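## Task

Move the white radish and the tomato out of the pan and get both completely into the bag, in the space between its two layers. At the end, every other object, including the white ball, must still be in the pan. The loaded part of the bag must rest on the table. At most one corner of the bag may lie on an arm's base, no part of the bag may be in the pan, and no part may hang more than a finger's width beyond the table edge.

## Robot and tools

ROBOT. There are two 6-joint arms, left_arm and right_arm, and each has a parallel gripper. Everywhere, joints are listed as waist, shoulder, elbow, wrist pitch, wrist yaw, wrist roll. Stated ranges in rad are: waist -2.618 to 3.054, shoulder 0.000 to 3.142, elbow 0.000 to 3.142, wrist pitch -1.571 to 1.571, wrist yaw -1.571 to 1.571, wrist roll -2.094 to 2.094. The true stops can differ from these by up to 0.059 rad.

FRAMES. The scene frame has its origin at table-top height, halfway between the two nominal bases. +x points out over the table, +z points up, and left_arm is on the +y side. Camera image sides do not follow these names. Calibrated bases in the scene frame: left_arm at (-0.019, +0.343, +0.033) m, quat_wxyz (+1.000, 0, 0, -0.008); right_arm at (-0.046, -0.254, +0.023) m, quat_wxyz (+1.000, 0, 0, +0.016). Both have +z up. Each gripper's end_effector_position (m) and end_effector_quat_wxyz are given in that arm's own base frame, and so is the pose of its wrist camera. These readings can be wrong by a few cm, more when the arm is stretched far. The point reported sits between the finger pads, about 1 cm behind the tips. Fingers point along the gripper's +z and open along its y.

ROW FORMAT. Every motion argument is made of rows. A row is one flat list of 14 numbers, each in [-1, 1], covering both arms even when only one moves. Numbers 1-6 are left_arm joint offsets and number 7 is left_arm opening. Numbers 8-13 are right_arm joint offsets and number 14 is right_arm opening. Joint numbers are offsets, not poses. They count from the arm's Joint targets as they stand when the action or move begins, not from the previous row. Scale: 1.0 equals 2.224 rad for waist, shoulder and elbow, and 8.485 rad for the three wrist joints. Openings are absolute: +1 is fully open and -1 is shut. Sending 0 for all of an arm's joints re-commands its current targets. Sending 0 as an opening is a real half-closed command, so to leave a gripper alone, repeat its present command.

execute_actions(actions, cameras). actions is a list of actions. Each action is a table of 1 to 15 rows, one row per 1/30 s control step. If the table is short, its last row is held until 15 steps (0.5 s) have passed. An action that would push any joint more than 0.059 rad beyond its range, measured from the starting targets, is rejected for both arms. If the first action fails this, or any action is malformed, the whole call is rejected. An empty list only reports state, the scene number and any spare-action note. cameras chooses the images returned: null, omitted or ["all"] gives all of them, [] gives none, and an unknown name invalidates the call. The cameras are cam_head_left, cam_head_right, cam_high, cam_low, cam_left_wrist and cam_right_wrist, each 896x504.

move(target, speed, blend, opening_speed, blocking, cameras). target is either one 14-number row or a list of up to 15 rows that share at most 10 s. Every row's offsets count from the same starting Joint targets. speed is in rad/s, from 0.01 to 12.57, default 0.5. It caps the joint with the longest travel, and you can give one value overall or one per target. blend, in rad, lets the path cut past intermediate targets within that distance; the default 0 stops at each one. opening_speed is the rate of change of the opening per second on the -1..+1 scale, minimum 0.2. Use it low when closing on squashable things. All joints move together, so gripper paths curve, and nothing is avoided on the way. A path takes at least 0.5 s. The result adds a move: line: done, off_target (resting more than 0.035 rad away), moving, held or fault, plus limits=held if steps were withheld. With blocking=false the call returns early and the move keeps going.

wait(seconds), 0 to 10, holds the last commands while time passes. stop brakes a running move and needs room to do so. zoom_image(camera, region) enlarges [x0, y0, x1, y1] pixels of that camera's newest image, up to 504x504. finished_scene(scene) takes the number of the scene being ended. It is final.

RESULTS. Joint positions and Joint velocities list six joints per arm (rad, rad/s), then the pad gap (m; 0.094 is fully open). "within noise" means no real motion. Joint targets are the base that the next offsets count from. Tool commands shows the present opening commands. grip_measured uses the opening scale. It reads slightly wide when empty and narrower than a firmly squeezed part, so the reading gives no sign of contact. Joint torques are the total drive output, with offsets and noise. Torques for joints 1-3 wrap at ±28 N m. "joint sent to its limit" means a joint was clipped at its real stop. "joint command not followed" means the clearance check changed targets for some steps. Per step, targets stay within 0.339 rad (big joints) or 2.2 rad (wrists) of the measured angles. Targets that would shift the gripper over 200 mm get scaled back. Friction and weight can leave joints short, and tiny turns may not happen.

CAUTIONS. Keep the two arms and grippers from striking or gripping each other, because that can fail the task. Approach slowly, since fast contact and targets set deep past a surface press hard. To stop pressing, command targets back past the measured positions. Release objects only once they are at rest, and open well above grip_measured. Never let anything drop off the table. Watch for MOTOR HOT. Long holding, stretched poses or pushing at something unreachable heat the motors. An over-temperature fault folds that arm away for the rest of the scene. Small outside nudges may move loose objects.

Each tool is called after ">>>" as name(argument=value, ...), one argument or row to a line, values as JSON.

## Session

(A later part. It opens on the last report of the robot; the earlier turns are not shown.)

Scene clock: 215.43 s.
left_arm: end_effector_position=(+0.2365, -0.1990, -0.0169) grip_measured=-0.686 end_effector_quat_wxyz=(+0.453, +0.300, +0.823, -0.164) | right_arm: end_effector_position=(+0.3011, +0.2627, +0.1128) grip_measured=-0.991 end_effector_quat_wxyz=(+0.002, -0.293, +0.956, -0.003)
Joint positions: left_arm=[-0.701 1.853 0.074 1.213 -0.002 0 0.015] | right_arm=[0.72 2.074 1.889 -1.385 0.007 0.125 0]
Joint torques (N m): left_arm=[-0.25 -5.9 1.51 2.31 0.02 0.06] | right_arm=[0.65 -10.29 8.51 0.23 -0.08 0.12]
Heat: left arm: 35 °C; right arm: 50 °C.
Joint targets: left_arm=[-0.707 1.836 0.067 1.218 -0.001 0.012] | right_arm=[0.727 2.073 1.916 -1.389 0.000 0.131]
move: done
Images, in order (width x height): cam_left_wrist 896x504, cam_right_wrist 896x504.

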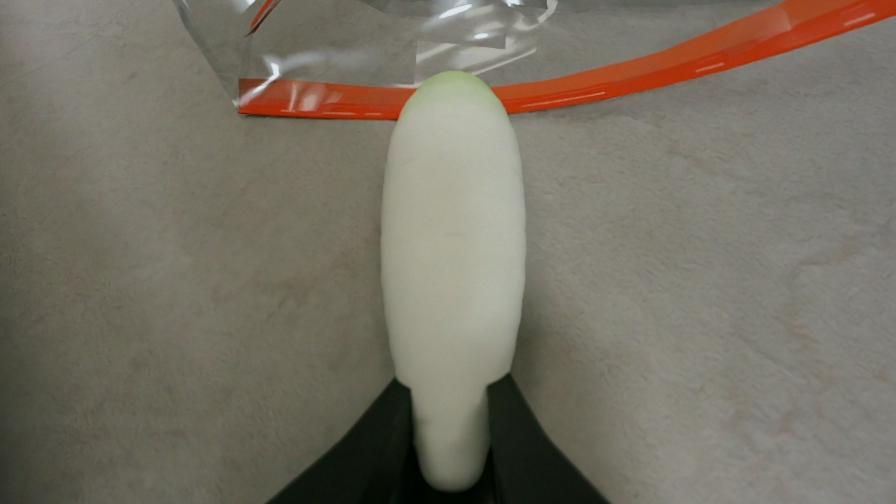

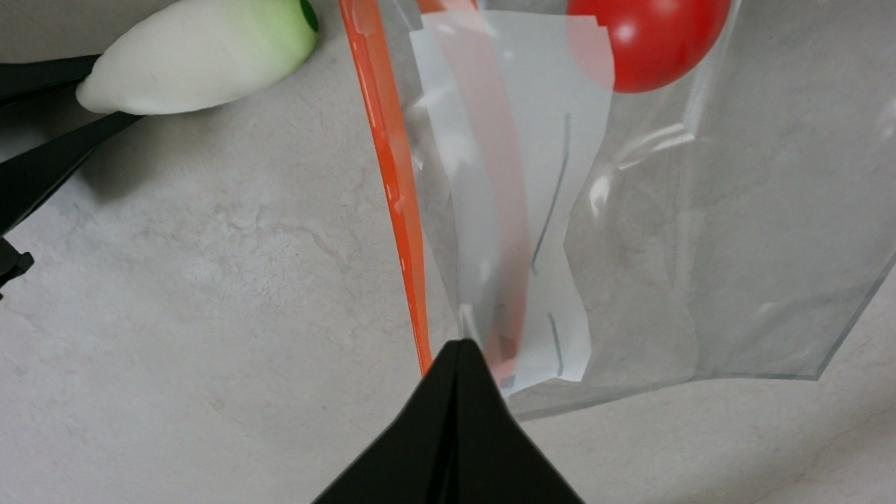

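>>> move(
  target=[
    [0, 0, 0, 0, 0, 0, 0.1, 0, 0, 0, 0, 0, 0, -1],
    [0, 0.0157, 0.0561, -0.0121, 0, 0, 0.1, 0, 0, 0, 0, 0, 0, -1],
    [0, 0.0157, 0.0561, -0.0121, 0, 0, -0.6, 0, 0, 0, 0, 0, 0, -1],
  ],
  speed=0.3,
  opening_speed=0.5,
  cameras=["cam_left_wrist", "cam_right_wrist"],
)

Scene clock: 222.13 s.
left_arm: end_effector_position=(+0.2599, -0.2187, -0.0099) grip_measured=-0.393 end_effector_quat_wxyz=(+0.462, +0.298, +0.818, -0.168) | right_arm: end_effector_position=(+0.3011, +0.2627, +0.1128) grip_measured=-0.991 end_effector_quat_wxyz=(+0.002, -0.293, +0.956, -0.003)
Joint positions: left_arm=[-0.701 1.857 0.183 1.132 -0.002 0 0.029] | right_arm=[0.72 2.074 1.889 -1.385 0.007 0.125 0]
Joint torques (N m): left_arm=[-0.23 -4.16 3.74 2.09 0.03 0.05] | right_arm=[0.68 -10.29 8.53 0.23 -0.08 0.12]
Heat: left arm: 36 °C; right arm: 50 °C.
Joint targets: left_arm=[-0.707 1.870 0.192 1.115 -0.001 0.012] | right_arm=[0.727 2.073 1.916 -1.389 0.000 0.131]
move: done
Images, in order (width x height): cam_left_wrist 896x504, cam_right_wrist 896x504.

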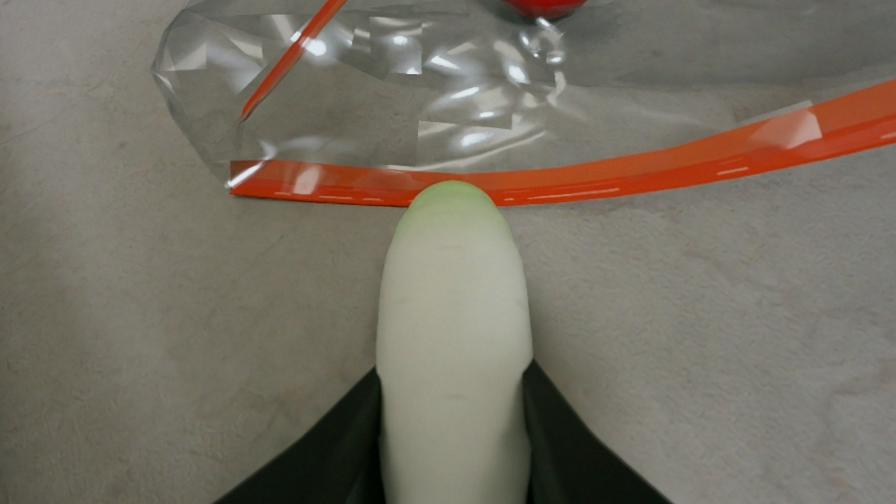

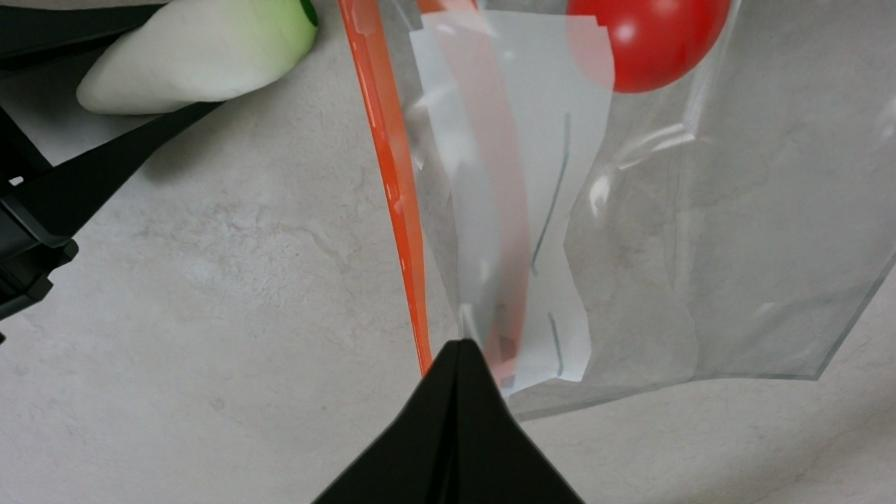

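>>> move(
  target=[
    [0, 0.0212, -0.0221, 0.0208, 0, 0, -0.6, 0, 0, 0, 0, 0, 0, -1],
    [0, 0.0514, 0.0981, -0.0017, 0, 0, -0.6, 0, 0, 0, 0, 0, 0, -1],
  ],
  speed=0.3,
  cameras=["cam_left_wrist", "cam_right_wrist", "cam_low"],
)

>>> zoom_image(
  camera="cam_low",
  region=[400, 190, 620, 320],
)

Scene clock: 226.47 s.
left_arm: end_effector_position=(+0.3086, -0.2598, +0.0041) grip_measured=-0.395 end_effector_quat_wxyz=(+0.498, +0.291, +0.797, -0.181) | right_arm: end_effector_position=(+0.3011, +0.2627, +0.1128) grip_measured=-0.991 end_effector_quat_wxyz=(+0.002, -0.293, +0.956, -0.003)
Joint positions: left_arm=[-0.701 1.968 0.399 1.116 -0.002 0 0.028] | right_arm=[0.72 2.074 1.889 -1.385 0.007 0.125 0]
Joint velocities: left_arm=[within noise] | right_arm=[-0.007 0.002 -0.002 -0.154 -0.066 0.007 0]
Joint torques (N m): left_arm=[-0.27 -5.52 4.68 2.18 0.02 0.05] | right_arm=[0.68 -10.3 8.55 0.24 -0.08 0.11]
Heat: left arm: 36 °C; right arm: 50 °C.
Joint targets: left_arm=[-0.707 1.985 0.410 1.101 -0.001 0.012] | right_arm=[0.727 2.073 1.916 -1.389 0.000 0.131]
move: done
Images, in order (width x height): cam_low 896x504, cam_left_wrist 896x504, cam_right_wrist 896x504.

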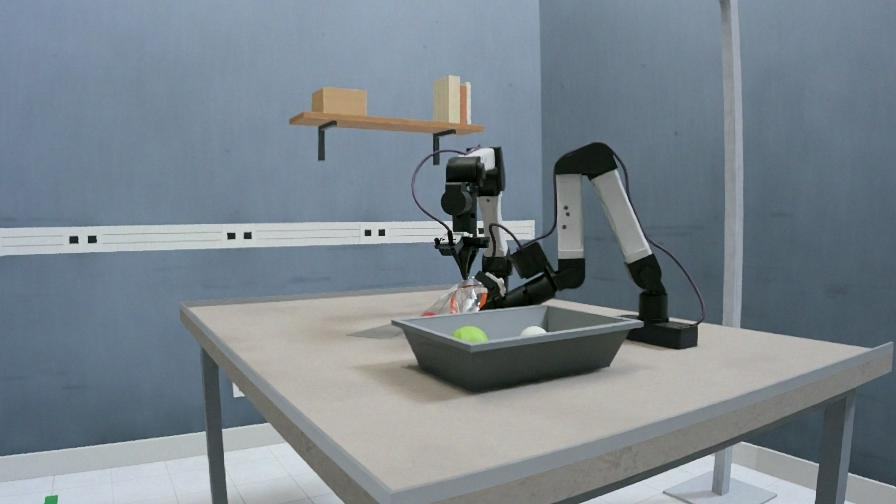

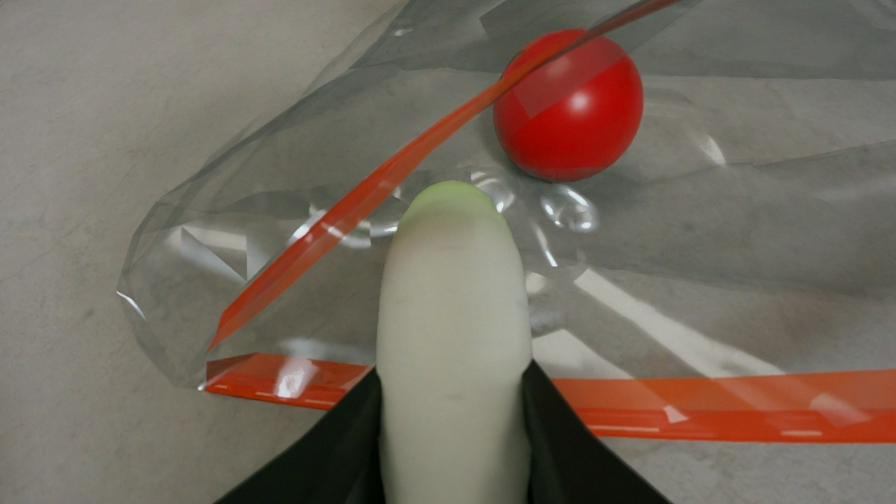

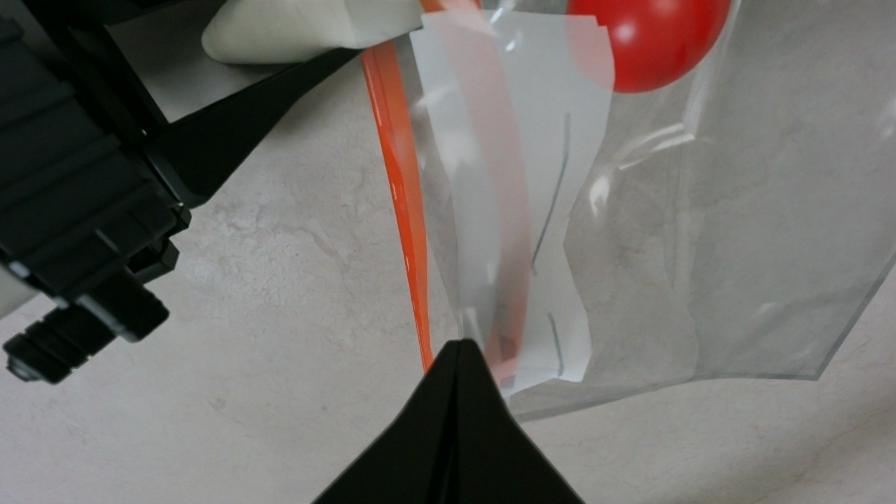

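Scaled by 2.291 from the camera's 896x504 image, which has a finer 1280x720 frame.

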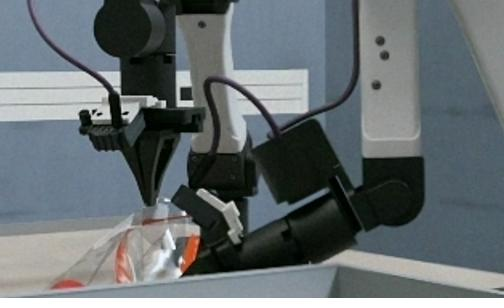

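>>> move(
  target=[
    [0, 0.0268, 0.0673, -0.0134, 0, 0, -0.6, 0, 0, 0, 0, 0, 0, -1],
    [0, 0.0603, 0.1381, -0.0250, 0, 0, -0.6, 0, 0, 0, 0, 0, 0, -1],
  ],
  speed=0.3,
  blend=0.03,
  cameras=["cam_left_wrist", "cam_right_wrist", "cam_low"],
)

>>> zoom_image(
  camera="cam_low",
  region=[400, 190, 620, 320],
)

Scene clock: 238.00 s.
left_arm: end_effector_position=(+0.3605, -0.3035, -0.0058) grip_measured=-0.395 end_effector_quat_wxyz=(+0.482, +0.294, +0.806, -0.175) | right_arm: end_effector_position=(+0.3011, +0.2627, +0.1128) grip_measured=-0.991 end_effector_quat_wxyz=(+0.002, -0.293, +0.956, -0.003)
Joint positions: left_arm=[-0.701 2.099 0.702 0.904 -0.002 0 0.028] | right_arm=[0.72 2.074 1.889 -1.385 0.007 0.125 0]
Joint torques (N m): left_arm=[-0.25 -7.23 6.13 2.12 0.02 0.06] | right_arm=[0.65 -10.29 8.54 0.23 -0.08 0.11]
Heat: left arm: 36 °C; right arm: 50 °C.
Joint targets: left_arm=[-0.707 2.119 0.717 0.889 -0.001 0.012] | right_arm=[0.727 2.073 1.916 -1.389 0.000 0.131]
move: done
Images, in order (width x height): cam_low 896x504, cam_left_wrist 896x504, cam_right_wrist 896x504.

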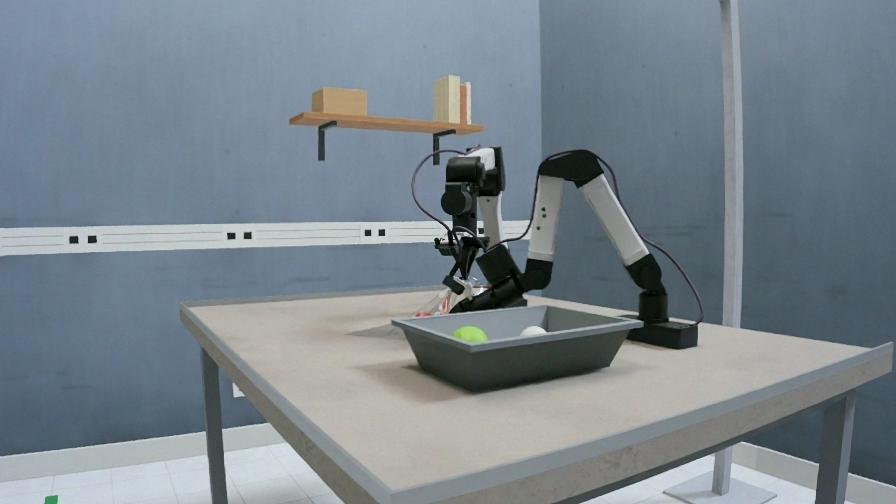

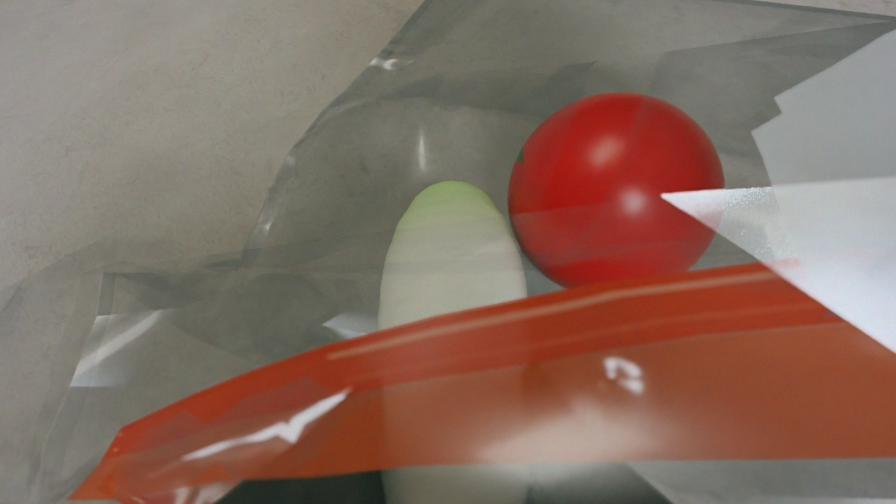

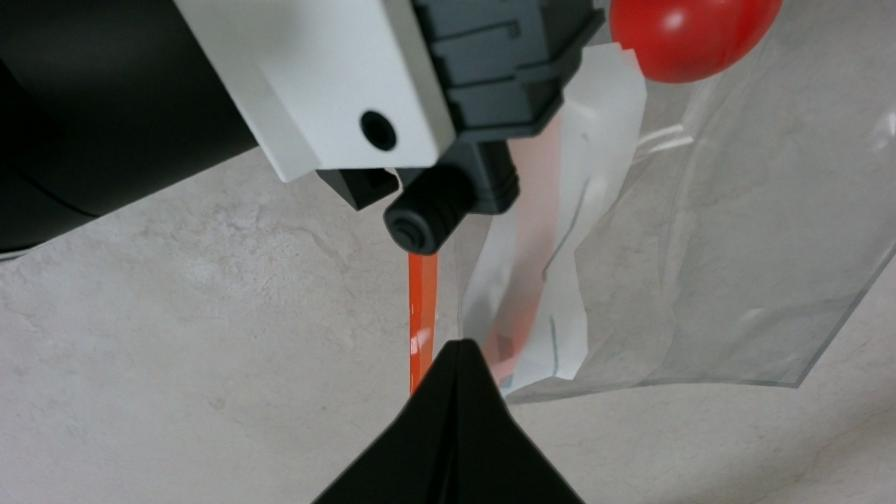

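Scaled by 2.291 from the camera's 896x504 image, which has a finer 1280x720 frame.

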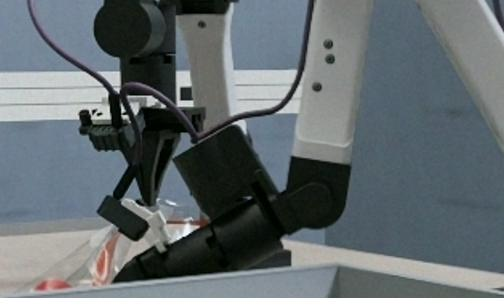

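>>> move(
  target=[
    [0, 0.0045, 0, 0, 0, 0, -0.6, 0, 0, 0, 0, 0, 0, -1],
    [0, 0.0045, 0, 0, 0, 0, -0.12, 0, 0, 0, 0, 0, 0, -1],
  ],
  speed=0.2,
  opening_speed=0.4,
  cameras=["cam_left_wrist", "cam_right_wrist"],
)

Scene clock: 240.63 s.
left_arm: end_effector_position=(+0.3594, -0.3026, -0.0108) grip_measured=-0.122 end_effector_quat_wxyz=(+0.478, +0.295, +0.809, -0.174) | right_arm: end_effector_position=(+0.3011, +0.2627, +0.1128) grip_measured=-0.991 end_effector_quat_wxyz=(+0.002, -0.293, +0.956, -0.003)
Joint positions: left_arm=[-0.701 2.11 0.702 0.903 -0.002 0 0.041] | right_arm=[0.72 2.074 1.889 -1.385 0.007 0.125 0]
Joint torques (N m): left_arm=[-0.23 -7.31 6.08 2.14 0.03 0.05] | right_arm=[0.66 -10.29 8.51 0.23 -0.09 0.12]
Heat: left arm: 36 °C; right arm: 50 °C.
Joint targets: left_arm=[-0.707 2.129 0.717 0.888 -0.001 0.012] | right_arm=[0.727 2.073 1.916 -1.389 0.000 0.131]
move: done
Images, in order (width x height): cam_left_wrist 896x504, cam_right_wrist 896x504.

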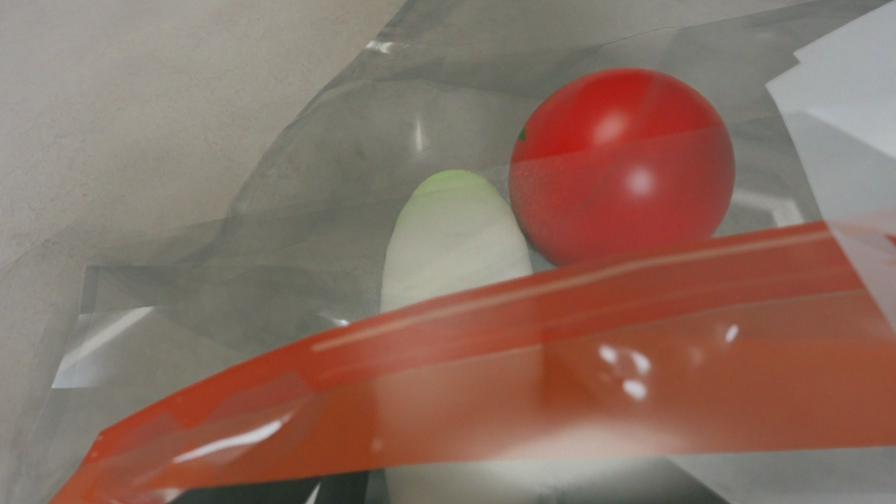

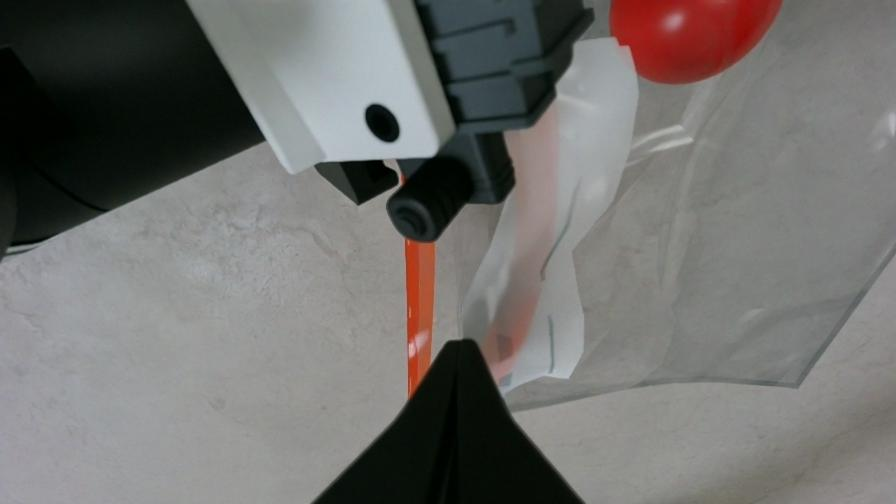

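>>> move(
  target=[
    [0, -0.0275, -0.0713, 0.0149, 0, 0, -0.12, 0, 0, 0, 0, 0, 0, -1],
    [0, -0.0275, -0.0713, 0.0149, 0, 0, -0.64, 0, 0, 0, 0, 0, 0, -1],
  ],
  speed=0.25,
  opening_speed=0.4,
  cameras=["cam_left_wrist", "cam_right_wrist"],
)

Scene clock: 244.20 s.
left_arm: end_effector_position=(+0.3366, -0.2836, -0.0145) grip_measured=-0.422 end_effector_quat_wxyz=(+0.483, +0.294, +0.806, -0.176) | right_arm: end_effector_position=(+0.3011, +0.2627, +0.1128) grip_measured=-0.991 end_effector_quat_wxyz=(+0.002, -0.293, +0.956, -0.003)
Joint positions: left_arm=[-0.701 2.088 0.57 1.028 -0.002 0 0.027] | right_arm=[0.72 2.074 1.889 -1.385 0.007 0.125 0]
Joint torques (N m): left_arm=[-0.24 -9.63 2.8 2.17 0.03 0.06] | right_arm=[0.66 -10.28 8.55 0.23 -0.08 0.11]
Heat: left arm: 37 °C; right arm: 51 °C.
Joint targets: left_arm=[-0.707 2.068 0.558 1.015 -0.001 0.012] | right_arm=[0.727 2.073 1.916 -1.389 0.000 0.131]
move: done
Images, in order (width x height): cam_left_wrist 896x504, cam_right_wrist 896x504.

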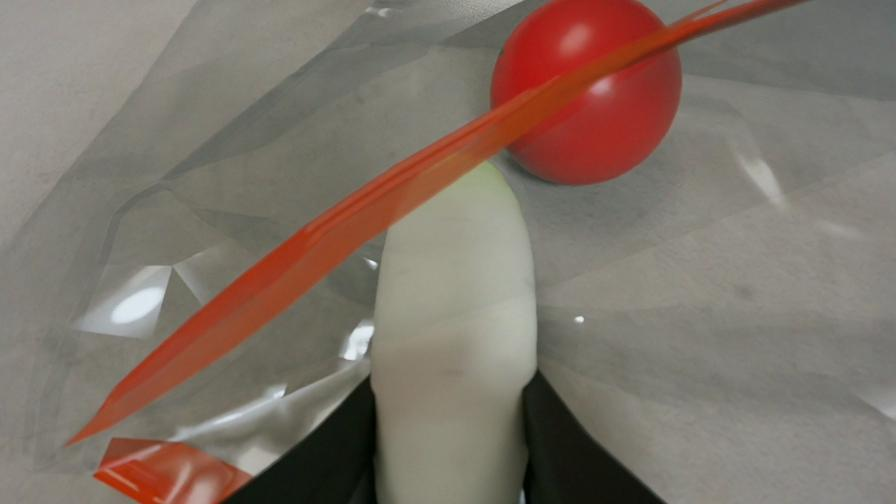

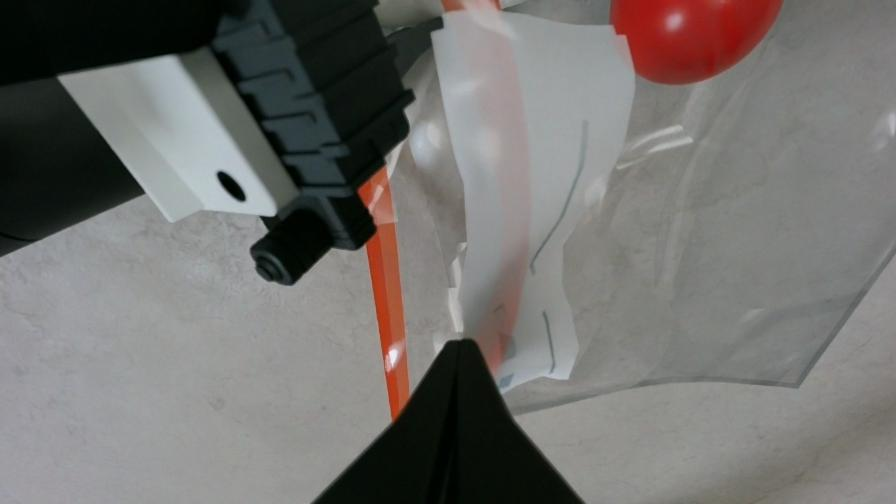

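>>> move(
  target=[
    [0, -0.0151, 0.0099, -0.0011, 0, 0, -0.64, 0, 0, 0, 0, 0, 0, -1],
    [0, 0.0252, 0.0745, -0.0115, 0, 0, -0.64, 0, 0, 0, 0, 0, 0, -1],
    [0, 0.0291, 0.0814, -0.0158, 0, 0, -0.64, 0, 0, 0, 0, 0, 0, -1],
  ],
  speed=0.2,
  cameras=["cam_left_wrist", "cam_right_wrist"],
)

Scene clock: 250.43 s.
left_arm: end_effector_position=(+0.3638, -0.3066, -0.0073) grip_measured=-0.423 end_effector_quat_wxyz=(+0.482, +0.295, +0.807, -0.175) | right_arm: end_effector_position=(+0.3010, +0.2626, +0.1128) grip_measured=-0.991 end_effector_quat_wxyz=(+0.002, -0.293, +0.956, -0.003)
Joint positions: left_arm=[-0.701 2.113 0.723 0.896 -0.002 0.001 0.027] | right_arm=[0.72 2.074 1.889 -1.385 0.007 0.125 0]
Joint torques (N m): left_arm=[-0.21 -7.43 6.31 2.16 0.02 0.06] | right_arm=[0.68 -10.3 8.53 0.23 -0.08 0.12]
Heat: left arm: 37 °C; right arm: 51 °C.
Joint targets: left_arm=[-0.707 2.133 0.739 0.881 -0.001 0.012] | right_arm=[0.727 2.073 1.916 -1.390 0.000 0.131]
move: done
Images, in order (width x height): cam_left_wrist 896x504, cam_right_wrist 896x504.

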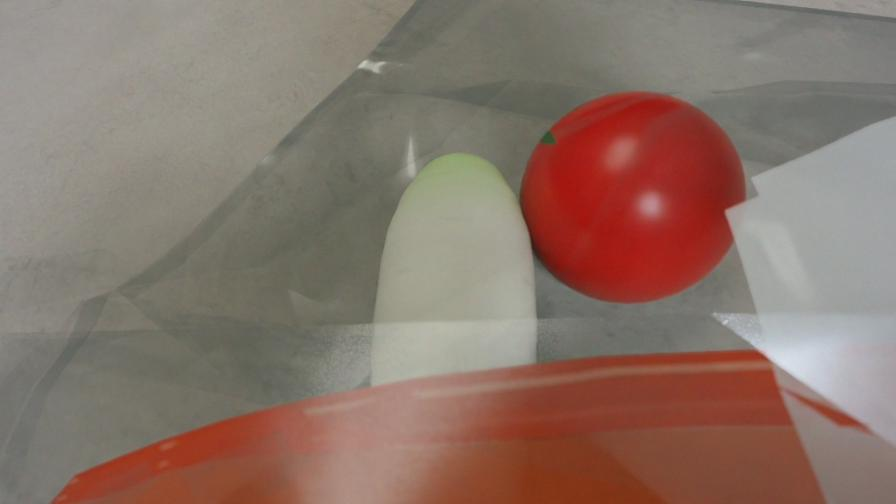

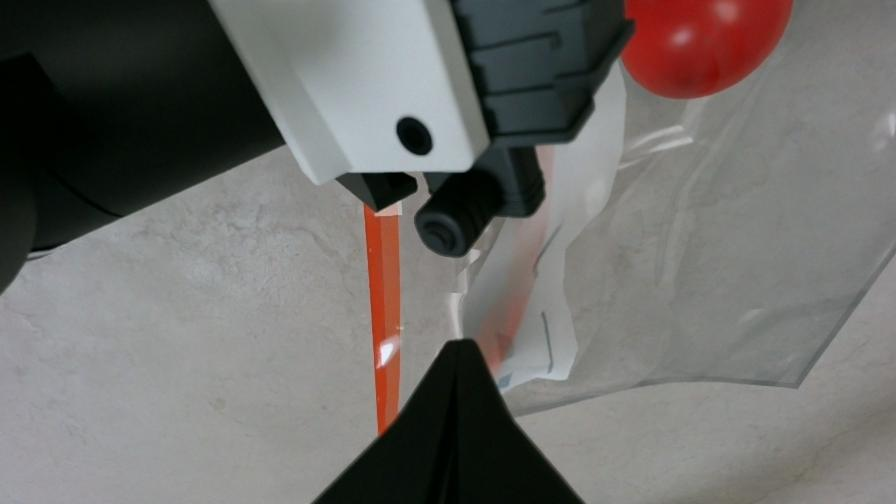

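>>> move(
  target=[
    [0, 0, 0, 0, 0, 0, 0.0, 0, 0, 0, 0, 0, 0, -1],
    [0, -0.0449, 0, -0.0082, 0, 0, 0.0, 0, 0, 0, 0, 0, 0, -1],
  ],
  speed=0.2,
  opening_speed=0.4,
  cameras=["cam_left_wrist", "cam_right_wrist"],
)

Scene clock: 253.63 s.
left_arm: end_effector_position=(+0.3625, -0.3055, -0.0048) grip_measured=-0.002 end_effector_quat_wxyz=(+0.476, +0.296, +0.810, -0.173) | right_arm: end_effector_position=(+0.3010, +0.2626, +0.1128) grip_measured=-0.991 end_effector_quat_wxyz=(+0.002, -0.293, +0.956, -0.003)
Joint positions: left_arm=[-0.701 2.09 0.723 0.857 -0.002 0.001 0.047] | right_arm=[0.72 2.074 1.889 -1.385 0.007 0.125 0]
Joint torques (N m): left_arm=[0.23 -8.72 4.97 2.22 0.01 -0.05] | right_arm=[0.69 -10.29 8.54 0.23 -0.08 0.12]
Heat: left arm: 37 °C; right arm: 51 °C.
Joint targets: left_arm=[-0.701 2.093 0.723 0.852 -0.002 0.001] | right_arm=[0.727 2.073 1.916 -1.389 0.000 0.131]
move: held (left_arm; a check stopped the path); path passed 1 of 2 targets; limits=held; left_arm: the shoulder is farthest, 0.057 rad from its target
joint command not followed: on one or more control steps a check withheld the commanded joint targets of the left arm, and it was not sent them on those steps.
cause: the commanded joint targets, or the way to them, would bring a part of the robot too close to another arm (this arm's wrist (the part past the wrist pitch) and the right arm's gripper housing, along the way the arms are being sent, or toward where that arm still pushes).
Images, in order (width x height): cam_left_wrist 896x504, cam_right_wrist 896x504.

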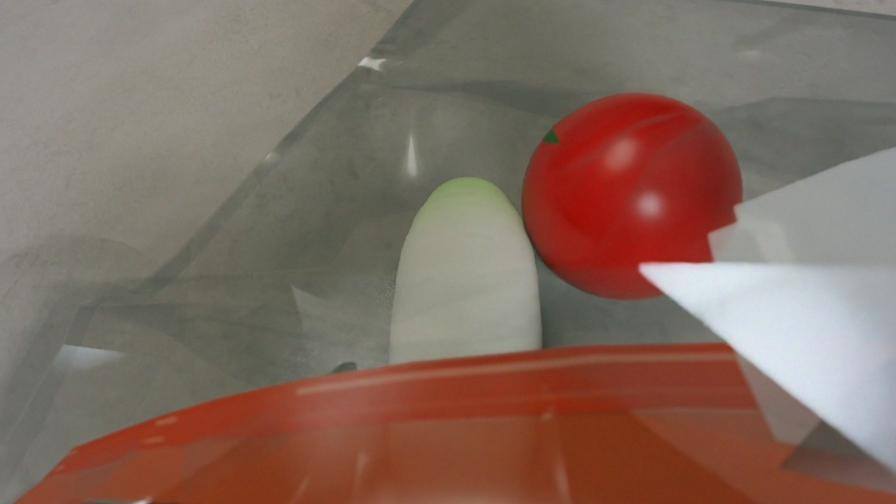

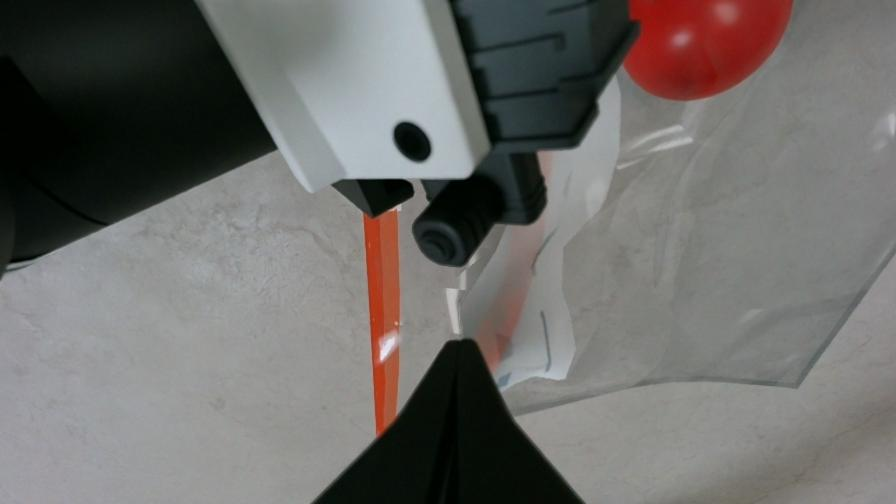

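>>> move(
  target=[
    [0, -0.0224, -0.0407, 0.0069, 0, 0, 0.0, 0, 0, 0, 0, 0, 0, -1],
    [0, -0.0502, -0.0692, 0.0071, 0, 0, 0.0, 0, 0, 0, 0, 0, 0, -1],
    [0, -0.0960, -0.1434, 0.0145, 0, 0, 0.0, 0, 0, 0, 0, 0, 0, -1],
  ],
  speed=0.25,
  blend=0.02,
  cameras=["cam_left_wrist", "cam_right_wrist", "cam_head_left"],
)

Scene clock: 256.37 s.
left_arm: end_effector_position=(+0.3049, -0.2568, +0.0012) grip_measured=-0.002 end_effector_quat_wxyz=(+0.471, +0.297, +0.813, -0.171) | right_arm: end_effector_position=(+0.3010, +0.2626, +0.1128) grip_measured=-0.991 end_effector_quat_wxyz=(+0.002, -0.293, +0.956, -0.003)
Joint positions: left_arm=[-0.701 1.902 0.412 0.969 -0.002 0 0.047] | right_arm=[0.72 2.074 1.889 -1.385 0.007 0.125 0]
Joint torques (N m): left_arm=[0.23 -8.47 3.34 2.36 0.01 -0.05] | right_arm=[0.69 -10.28 8.51 0.24 -0.09 0.11]
Heat: left arm: 37 °C; right arm: 51 °C.
Joint targets: left_arm=[-0.701 1.879 0.404 0.975 -0.002 0.001] | right_arm=[0.727 2.073 1.916 -1.389 0.000 0.131]
move: done
Images, in order (width x height): cam_head_left 896x504, cam_left_wrist 896x504, cam_right_wrist 896x504.

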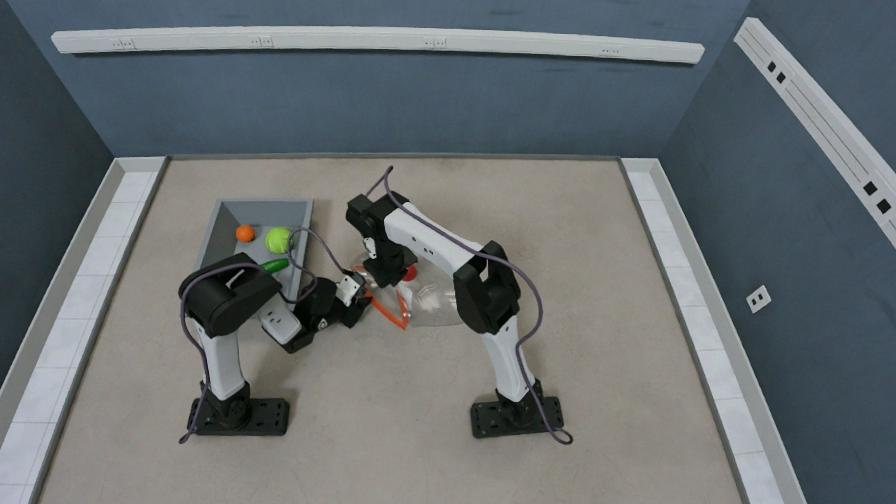

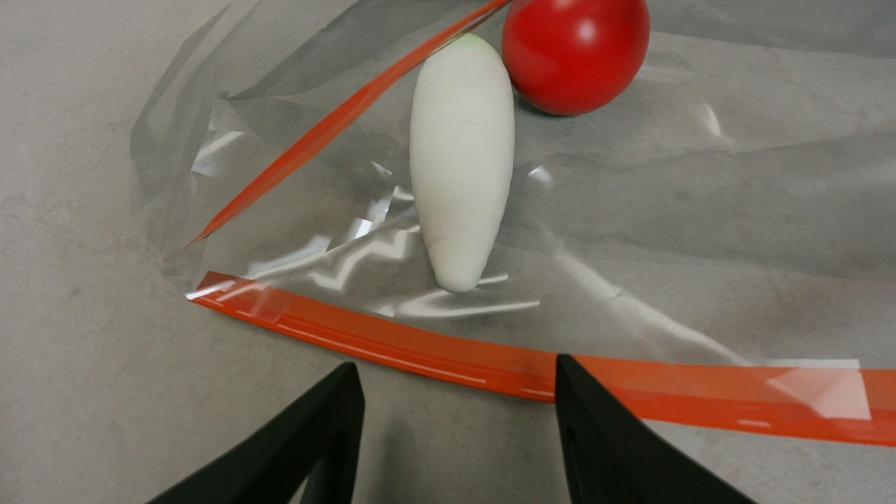

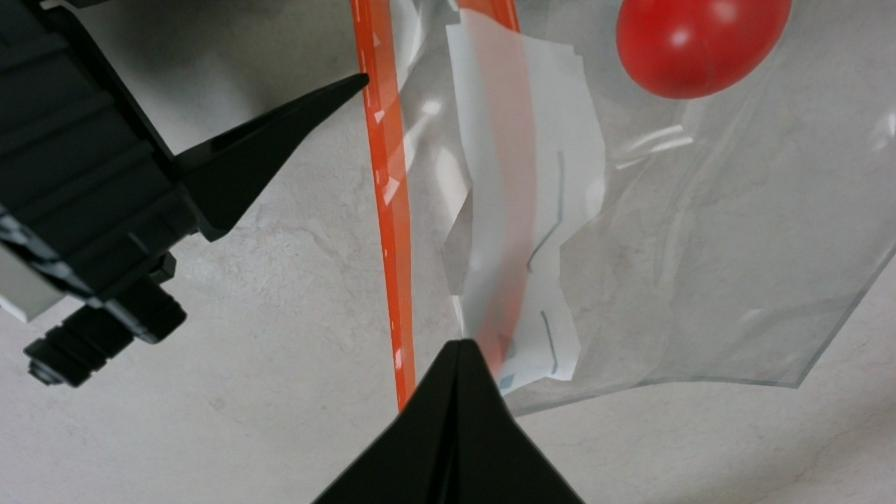

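>>> move(
  target=[
    [0, 0, 0, 0, 0, 0, -0.64, 0, 0, 0, 0, 0, 0, -1],
    [0, 0.0592, 0.0569, -0.0018, 0, 0, -0.64, 0, 0, 0, 0, 0, 0, -1],
    [0, 0.0793, 0.0852, -0.0046, 0, 0, -0.64, 0, 0, 0, 0, 0, 0, -1],
  ],
  speed=0.25,
  cameras=["cam_left_wrist", "cam_right_wrist"],
)

Scene clock: 259.23 s.
left_arm: end_effector_position=(+0.3376, -0.2844, -0.0059) grip_measured=-0.638 end_effector_quat_wxyz=(+0.478, +0.295, +0.809, -0.174) | right_arm: end_effector_position=(+0.3010, +0.2626, +0.1128) grip_measured=-0.991 end_effector_quat_wxyz=(+0.002, -0.293, +0.956, -0.003)
Joint positions: left_arm=[-0.701 2.037 0.58 0.953 -0.002 0 0.017] | right_arm=[0.72 2.074 1.889 -1.385 0.007 0.125 0]
Joint torques (N m): left_arm=[0.21 -6.54 5.7 2.11 0.01 -0.06] | right_arm=[0.65 -10.29 8.54 0.24 -0.08 0.12]
Heat: left arm: 38 °C; right arm: 51 °C.
Joint targets: left_arm=[-0.701 2.055 0.594 0.936 -0.002 0.001] | right_arm=[0.727 2.073 1.916 -1.389 0.000 0.131]
move: done
Images, in order (width x height): cam_left_wrist 896x504, cam_right_wrist 896x504.

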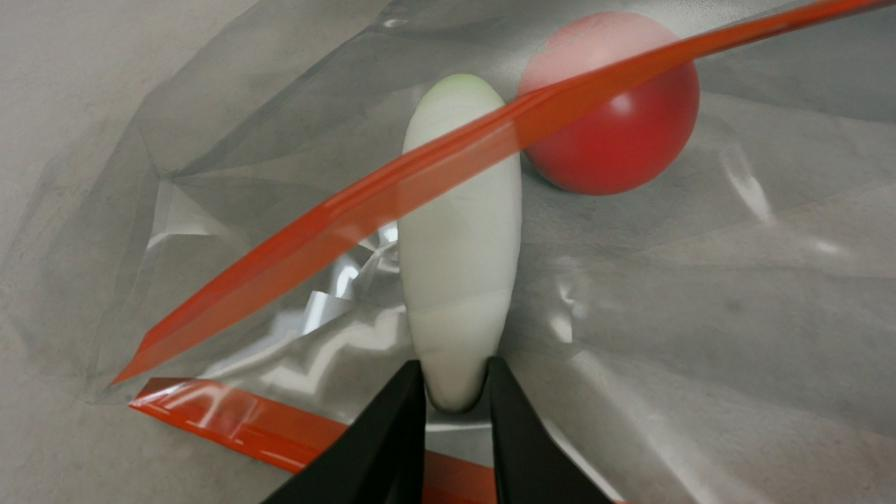

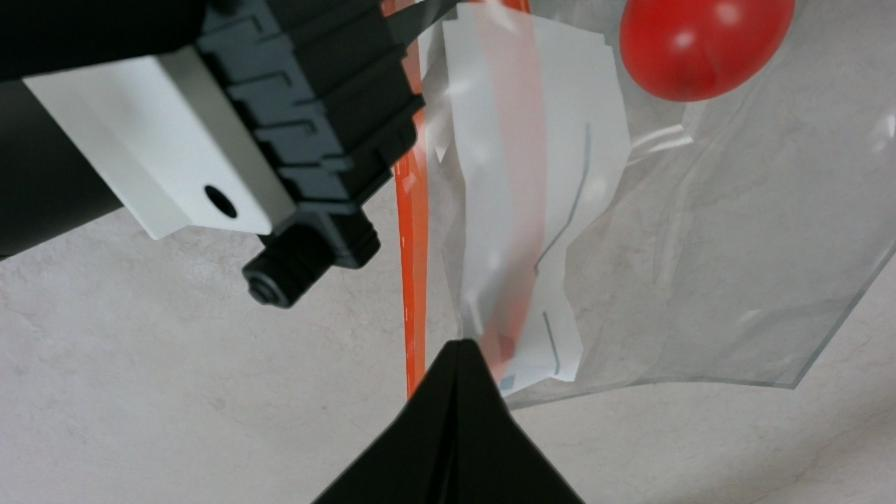

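>>> move(
  target=[0, 0.0351, 0.0652, -0.0065, 0, 0, -0.64, 0, 0, 0, 0, 0, 0, -1],
  speed=0.2,
  cameras=["cam_left_wrist", "cam_right_wrist"],
)

Scene clock: 260.77 s.
left_arm: end_effector_position=(+0.3642, -0.3069, -0.0065) grip_measured=-0.638 end_effector_quat_wxyz=(+0.483, +0.294, +0.806, -0.176) | right_arm: end_effector_position=(+0.3010, +0.2626, +0.1128) grip_measured=-0.991 end_effector_quat_wxyz=(+0.002, -0.293, +0.956, -0.003)
Joint positions: left_arm=[-0.701 2.113 0.723 0.899 -0.002 0 0.017] | right_arm=[0.72 2.074 1.889 -1.385 0.007 0.125 0]
Joint torques (N m): left_arm=[0.21 -7.31 6.19 2.13 0.01 -0.04] | right_arm=[0.7 -10.3 8.51 0.24 -0.08 0.11]
Heat: left arm: 38 °C; right arm: 51 °C.
Joint targets: left_arm=[-0.701 2.134 0.738 0.881 -0.002 0.001] | right_arm=[0.727 2.073 1.916 -1.389 0.000 0.131]
move: done
Images, in order (width x height): cam_left_wrist 896x504, cam_right_wrist 896x504.

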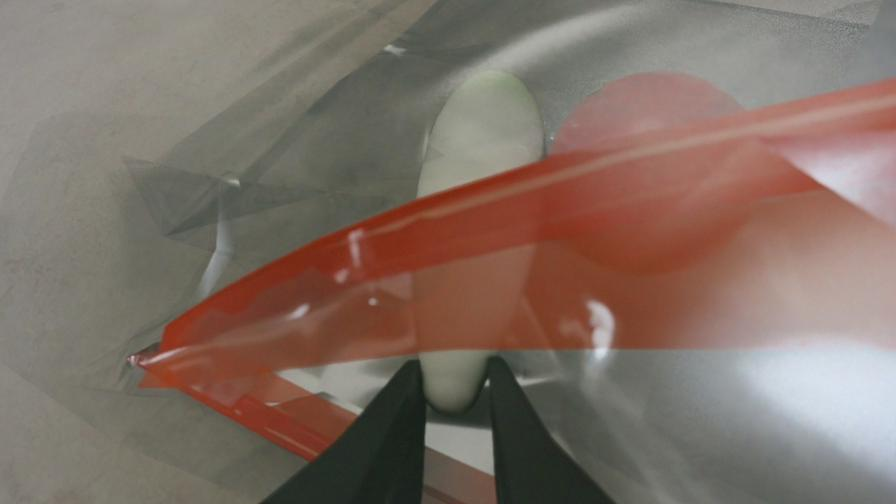

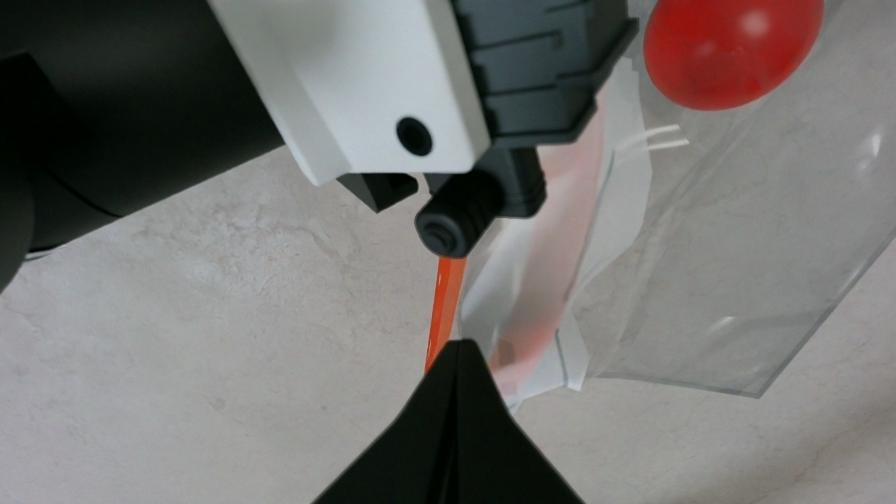

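>>> move(
  target=[
    [0, 0, 0, 0, 0, 0, -0.35, 0, 0, 0, 0, 0, 0, -1],
    [0, -0.0400, -0.0470, 0.0035, 0, 0, -0.35, 0, 0, 0, 0, 0, 0, -1],
    [0, -0.0680, -0.0760, 0.0037, 0, 0, -0.35, 0, 0, 0, 0, 0, 0, -1],
    [0, -0.1145, -0.1502, 0.0111, 0, 0, -0.35, 0, 0, 0, 0, 0, 0, -1],
  ],
  speed=0.3,
  blend=0.02,
  opening_speed=0.5,
  cameras=["cam_left_wrist", "cam_right_wrist", "cam_head_left"],
)

Scene clock: 263.83 s.
left_arm: end_effector_position=(+0.3051, -0.2570, +0.0016) grip_measured=-0.352 end_effector_quat_wxyz=(+0.471, +0.297, +0.813, -0.171) | right_arm: end_effector_position=(+0.3010, +0.2626, +0.1128) grip_measured=-0.991 end_effector_quat_wxyz=(+0.002, -0.293, +0.956, -0.003)
Joint positions: left_arm=[-0.701 1.902 0.412 0.969 -0.002 0 0.03] | right_arm=[0.72 2.074 1.889 -1.385 0.007 0.125 0]
Joint torques (N m): left_arm=[0.2 -8.49 3.36 2.33 0.02 -0.05] | right_arm=[0.66 -10.3 8.53 0.23 -0.08 0.11]
Heat: left arm: 38 °C; right arm: 51 °C.
Joint targets: left_arm=[-0.701 1.879 0.404 0.975 -0.002 0.000] | right_arm=[0.727 2.073 1.916 -1.389 0.000 0.131]
move: done; blend cut to 0 rad at target 1
Images, in order (width x height): cam_head_left 896x504, cam_left_wrist 896x504, cam_right_wrist 896x504.

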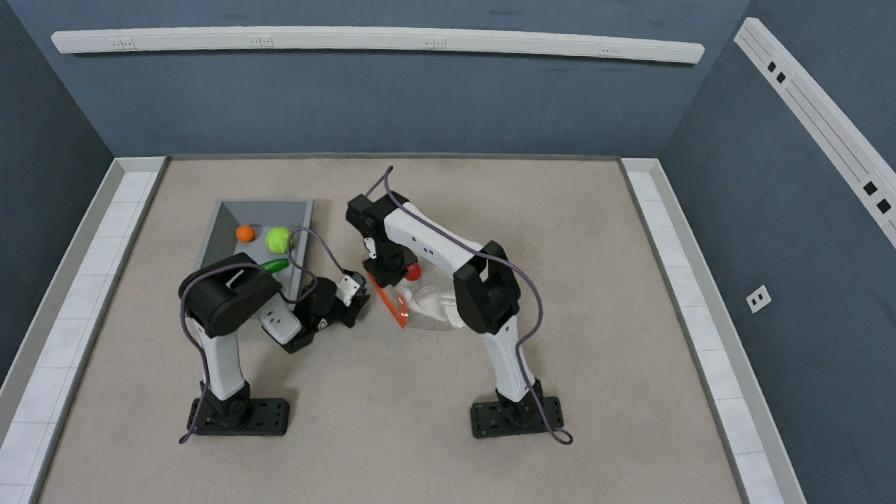

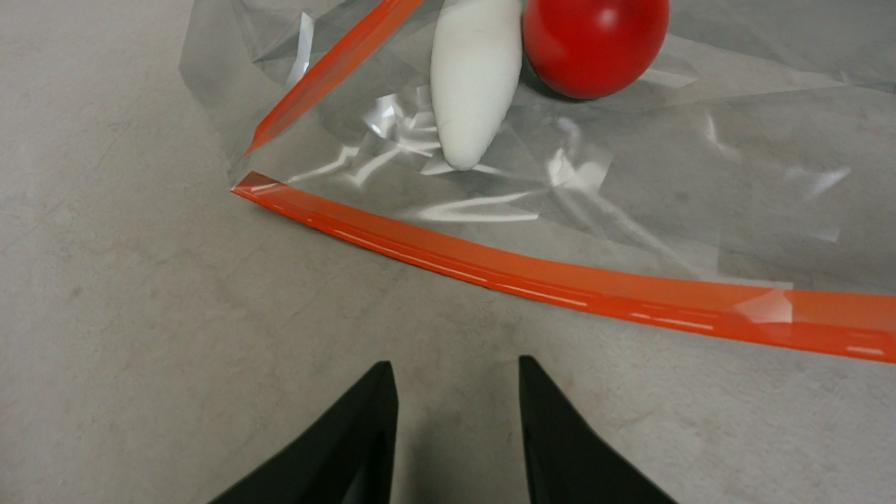

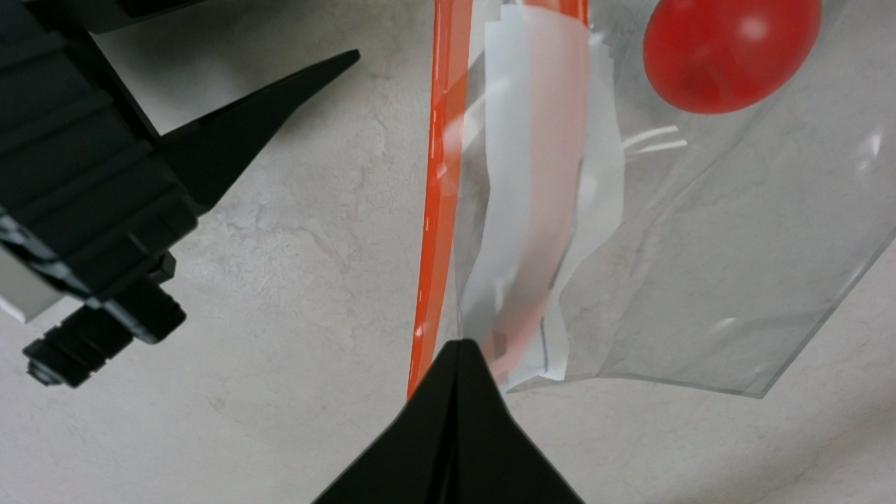

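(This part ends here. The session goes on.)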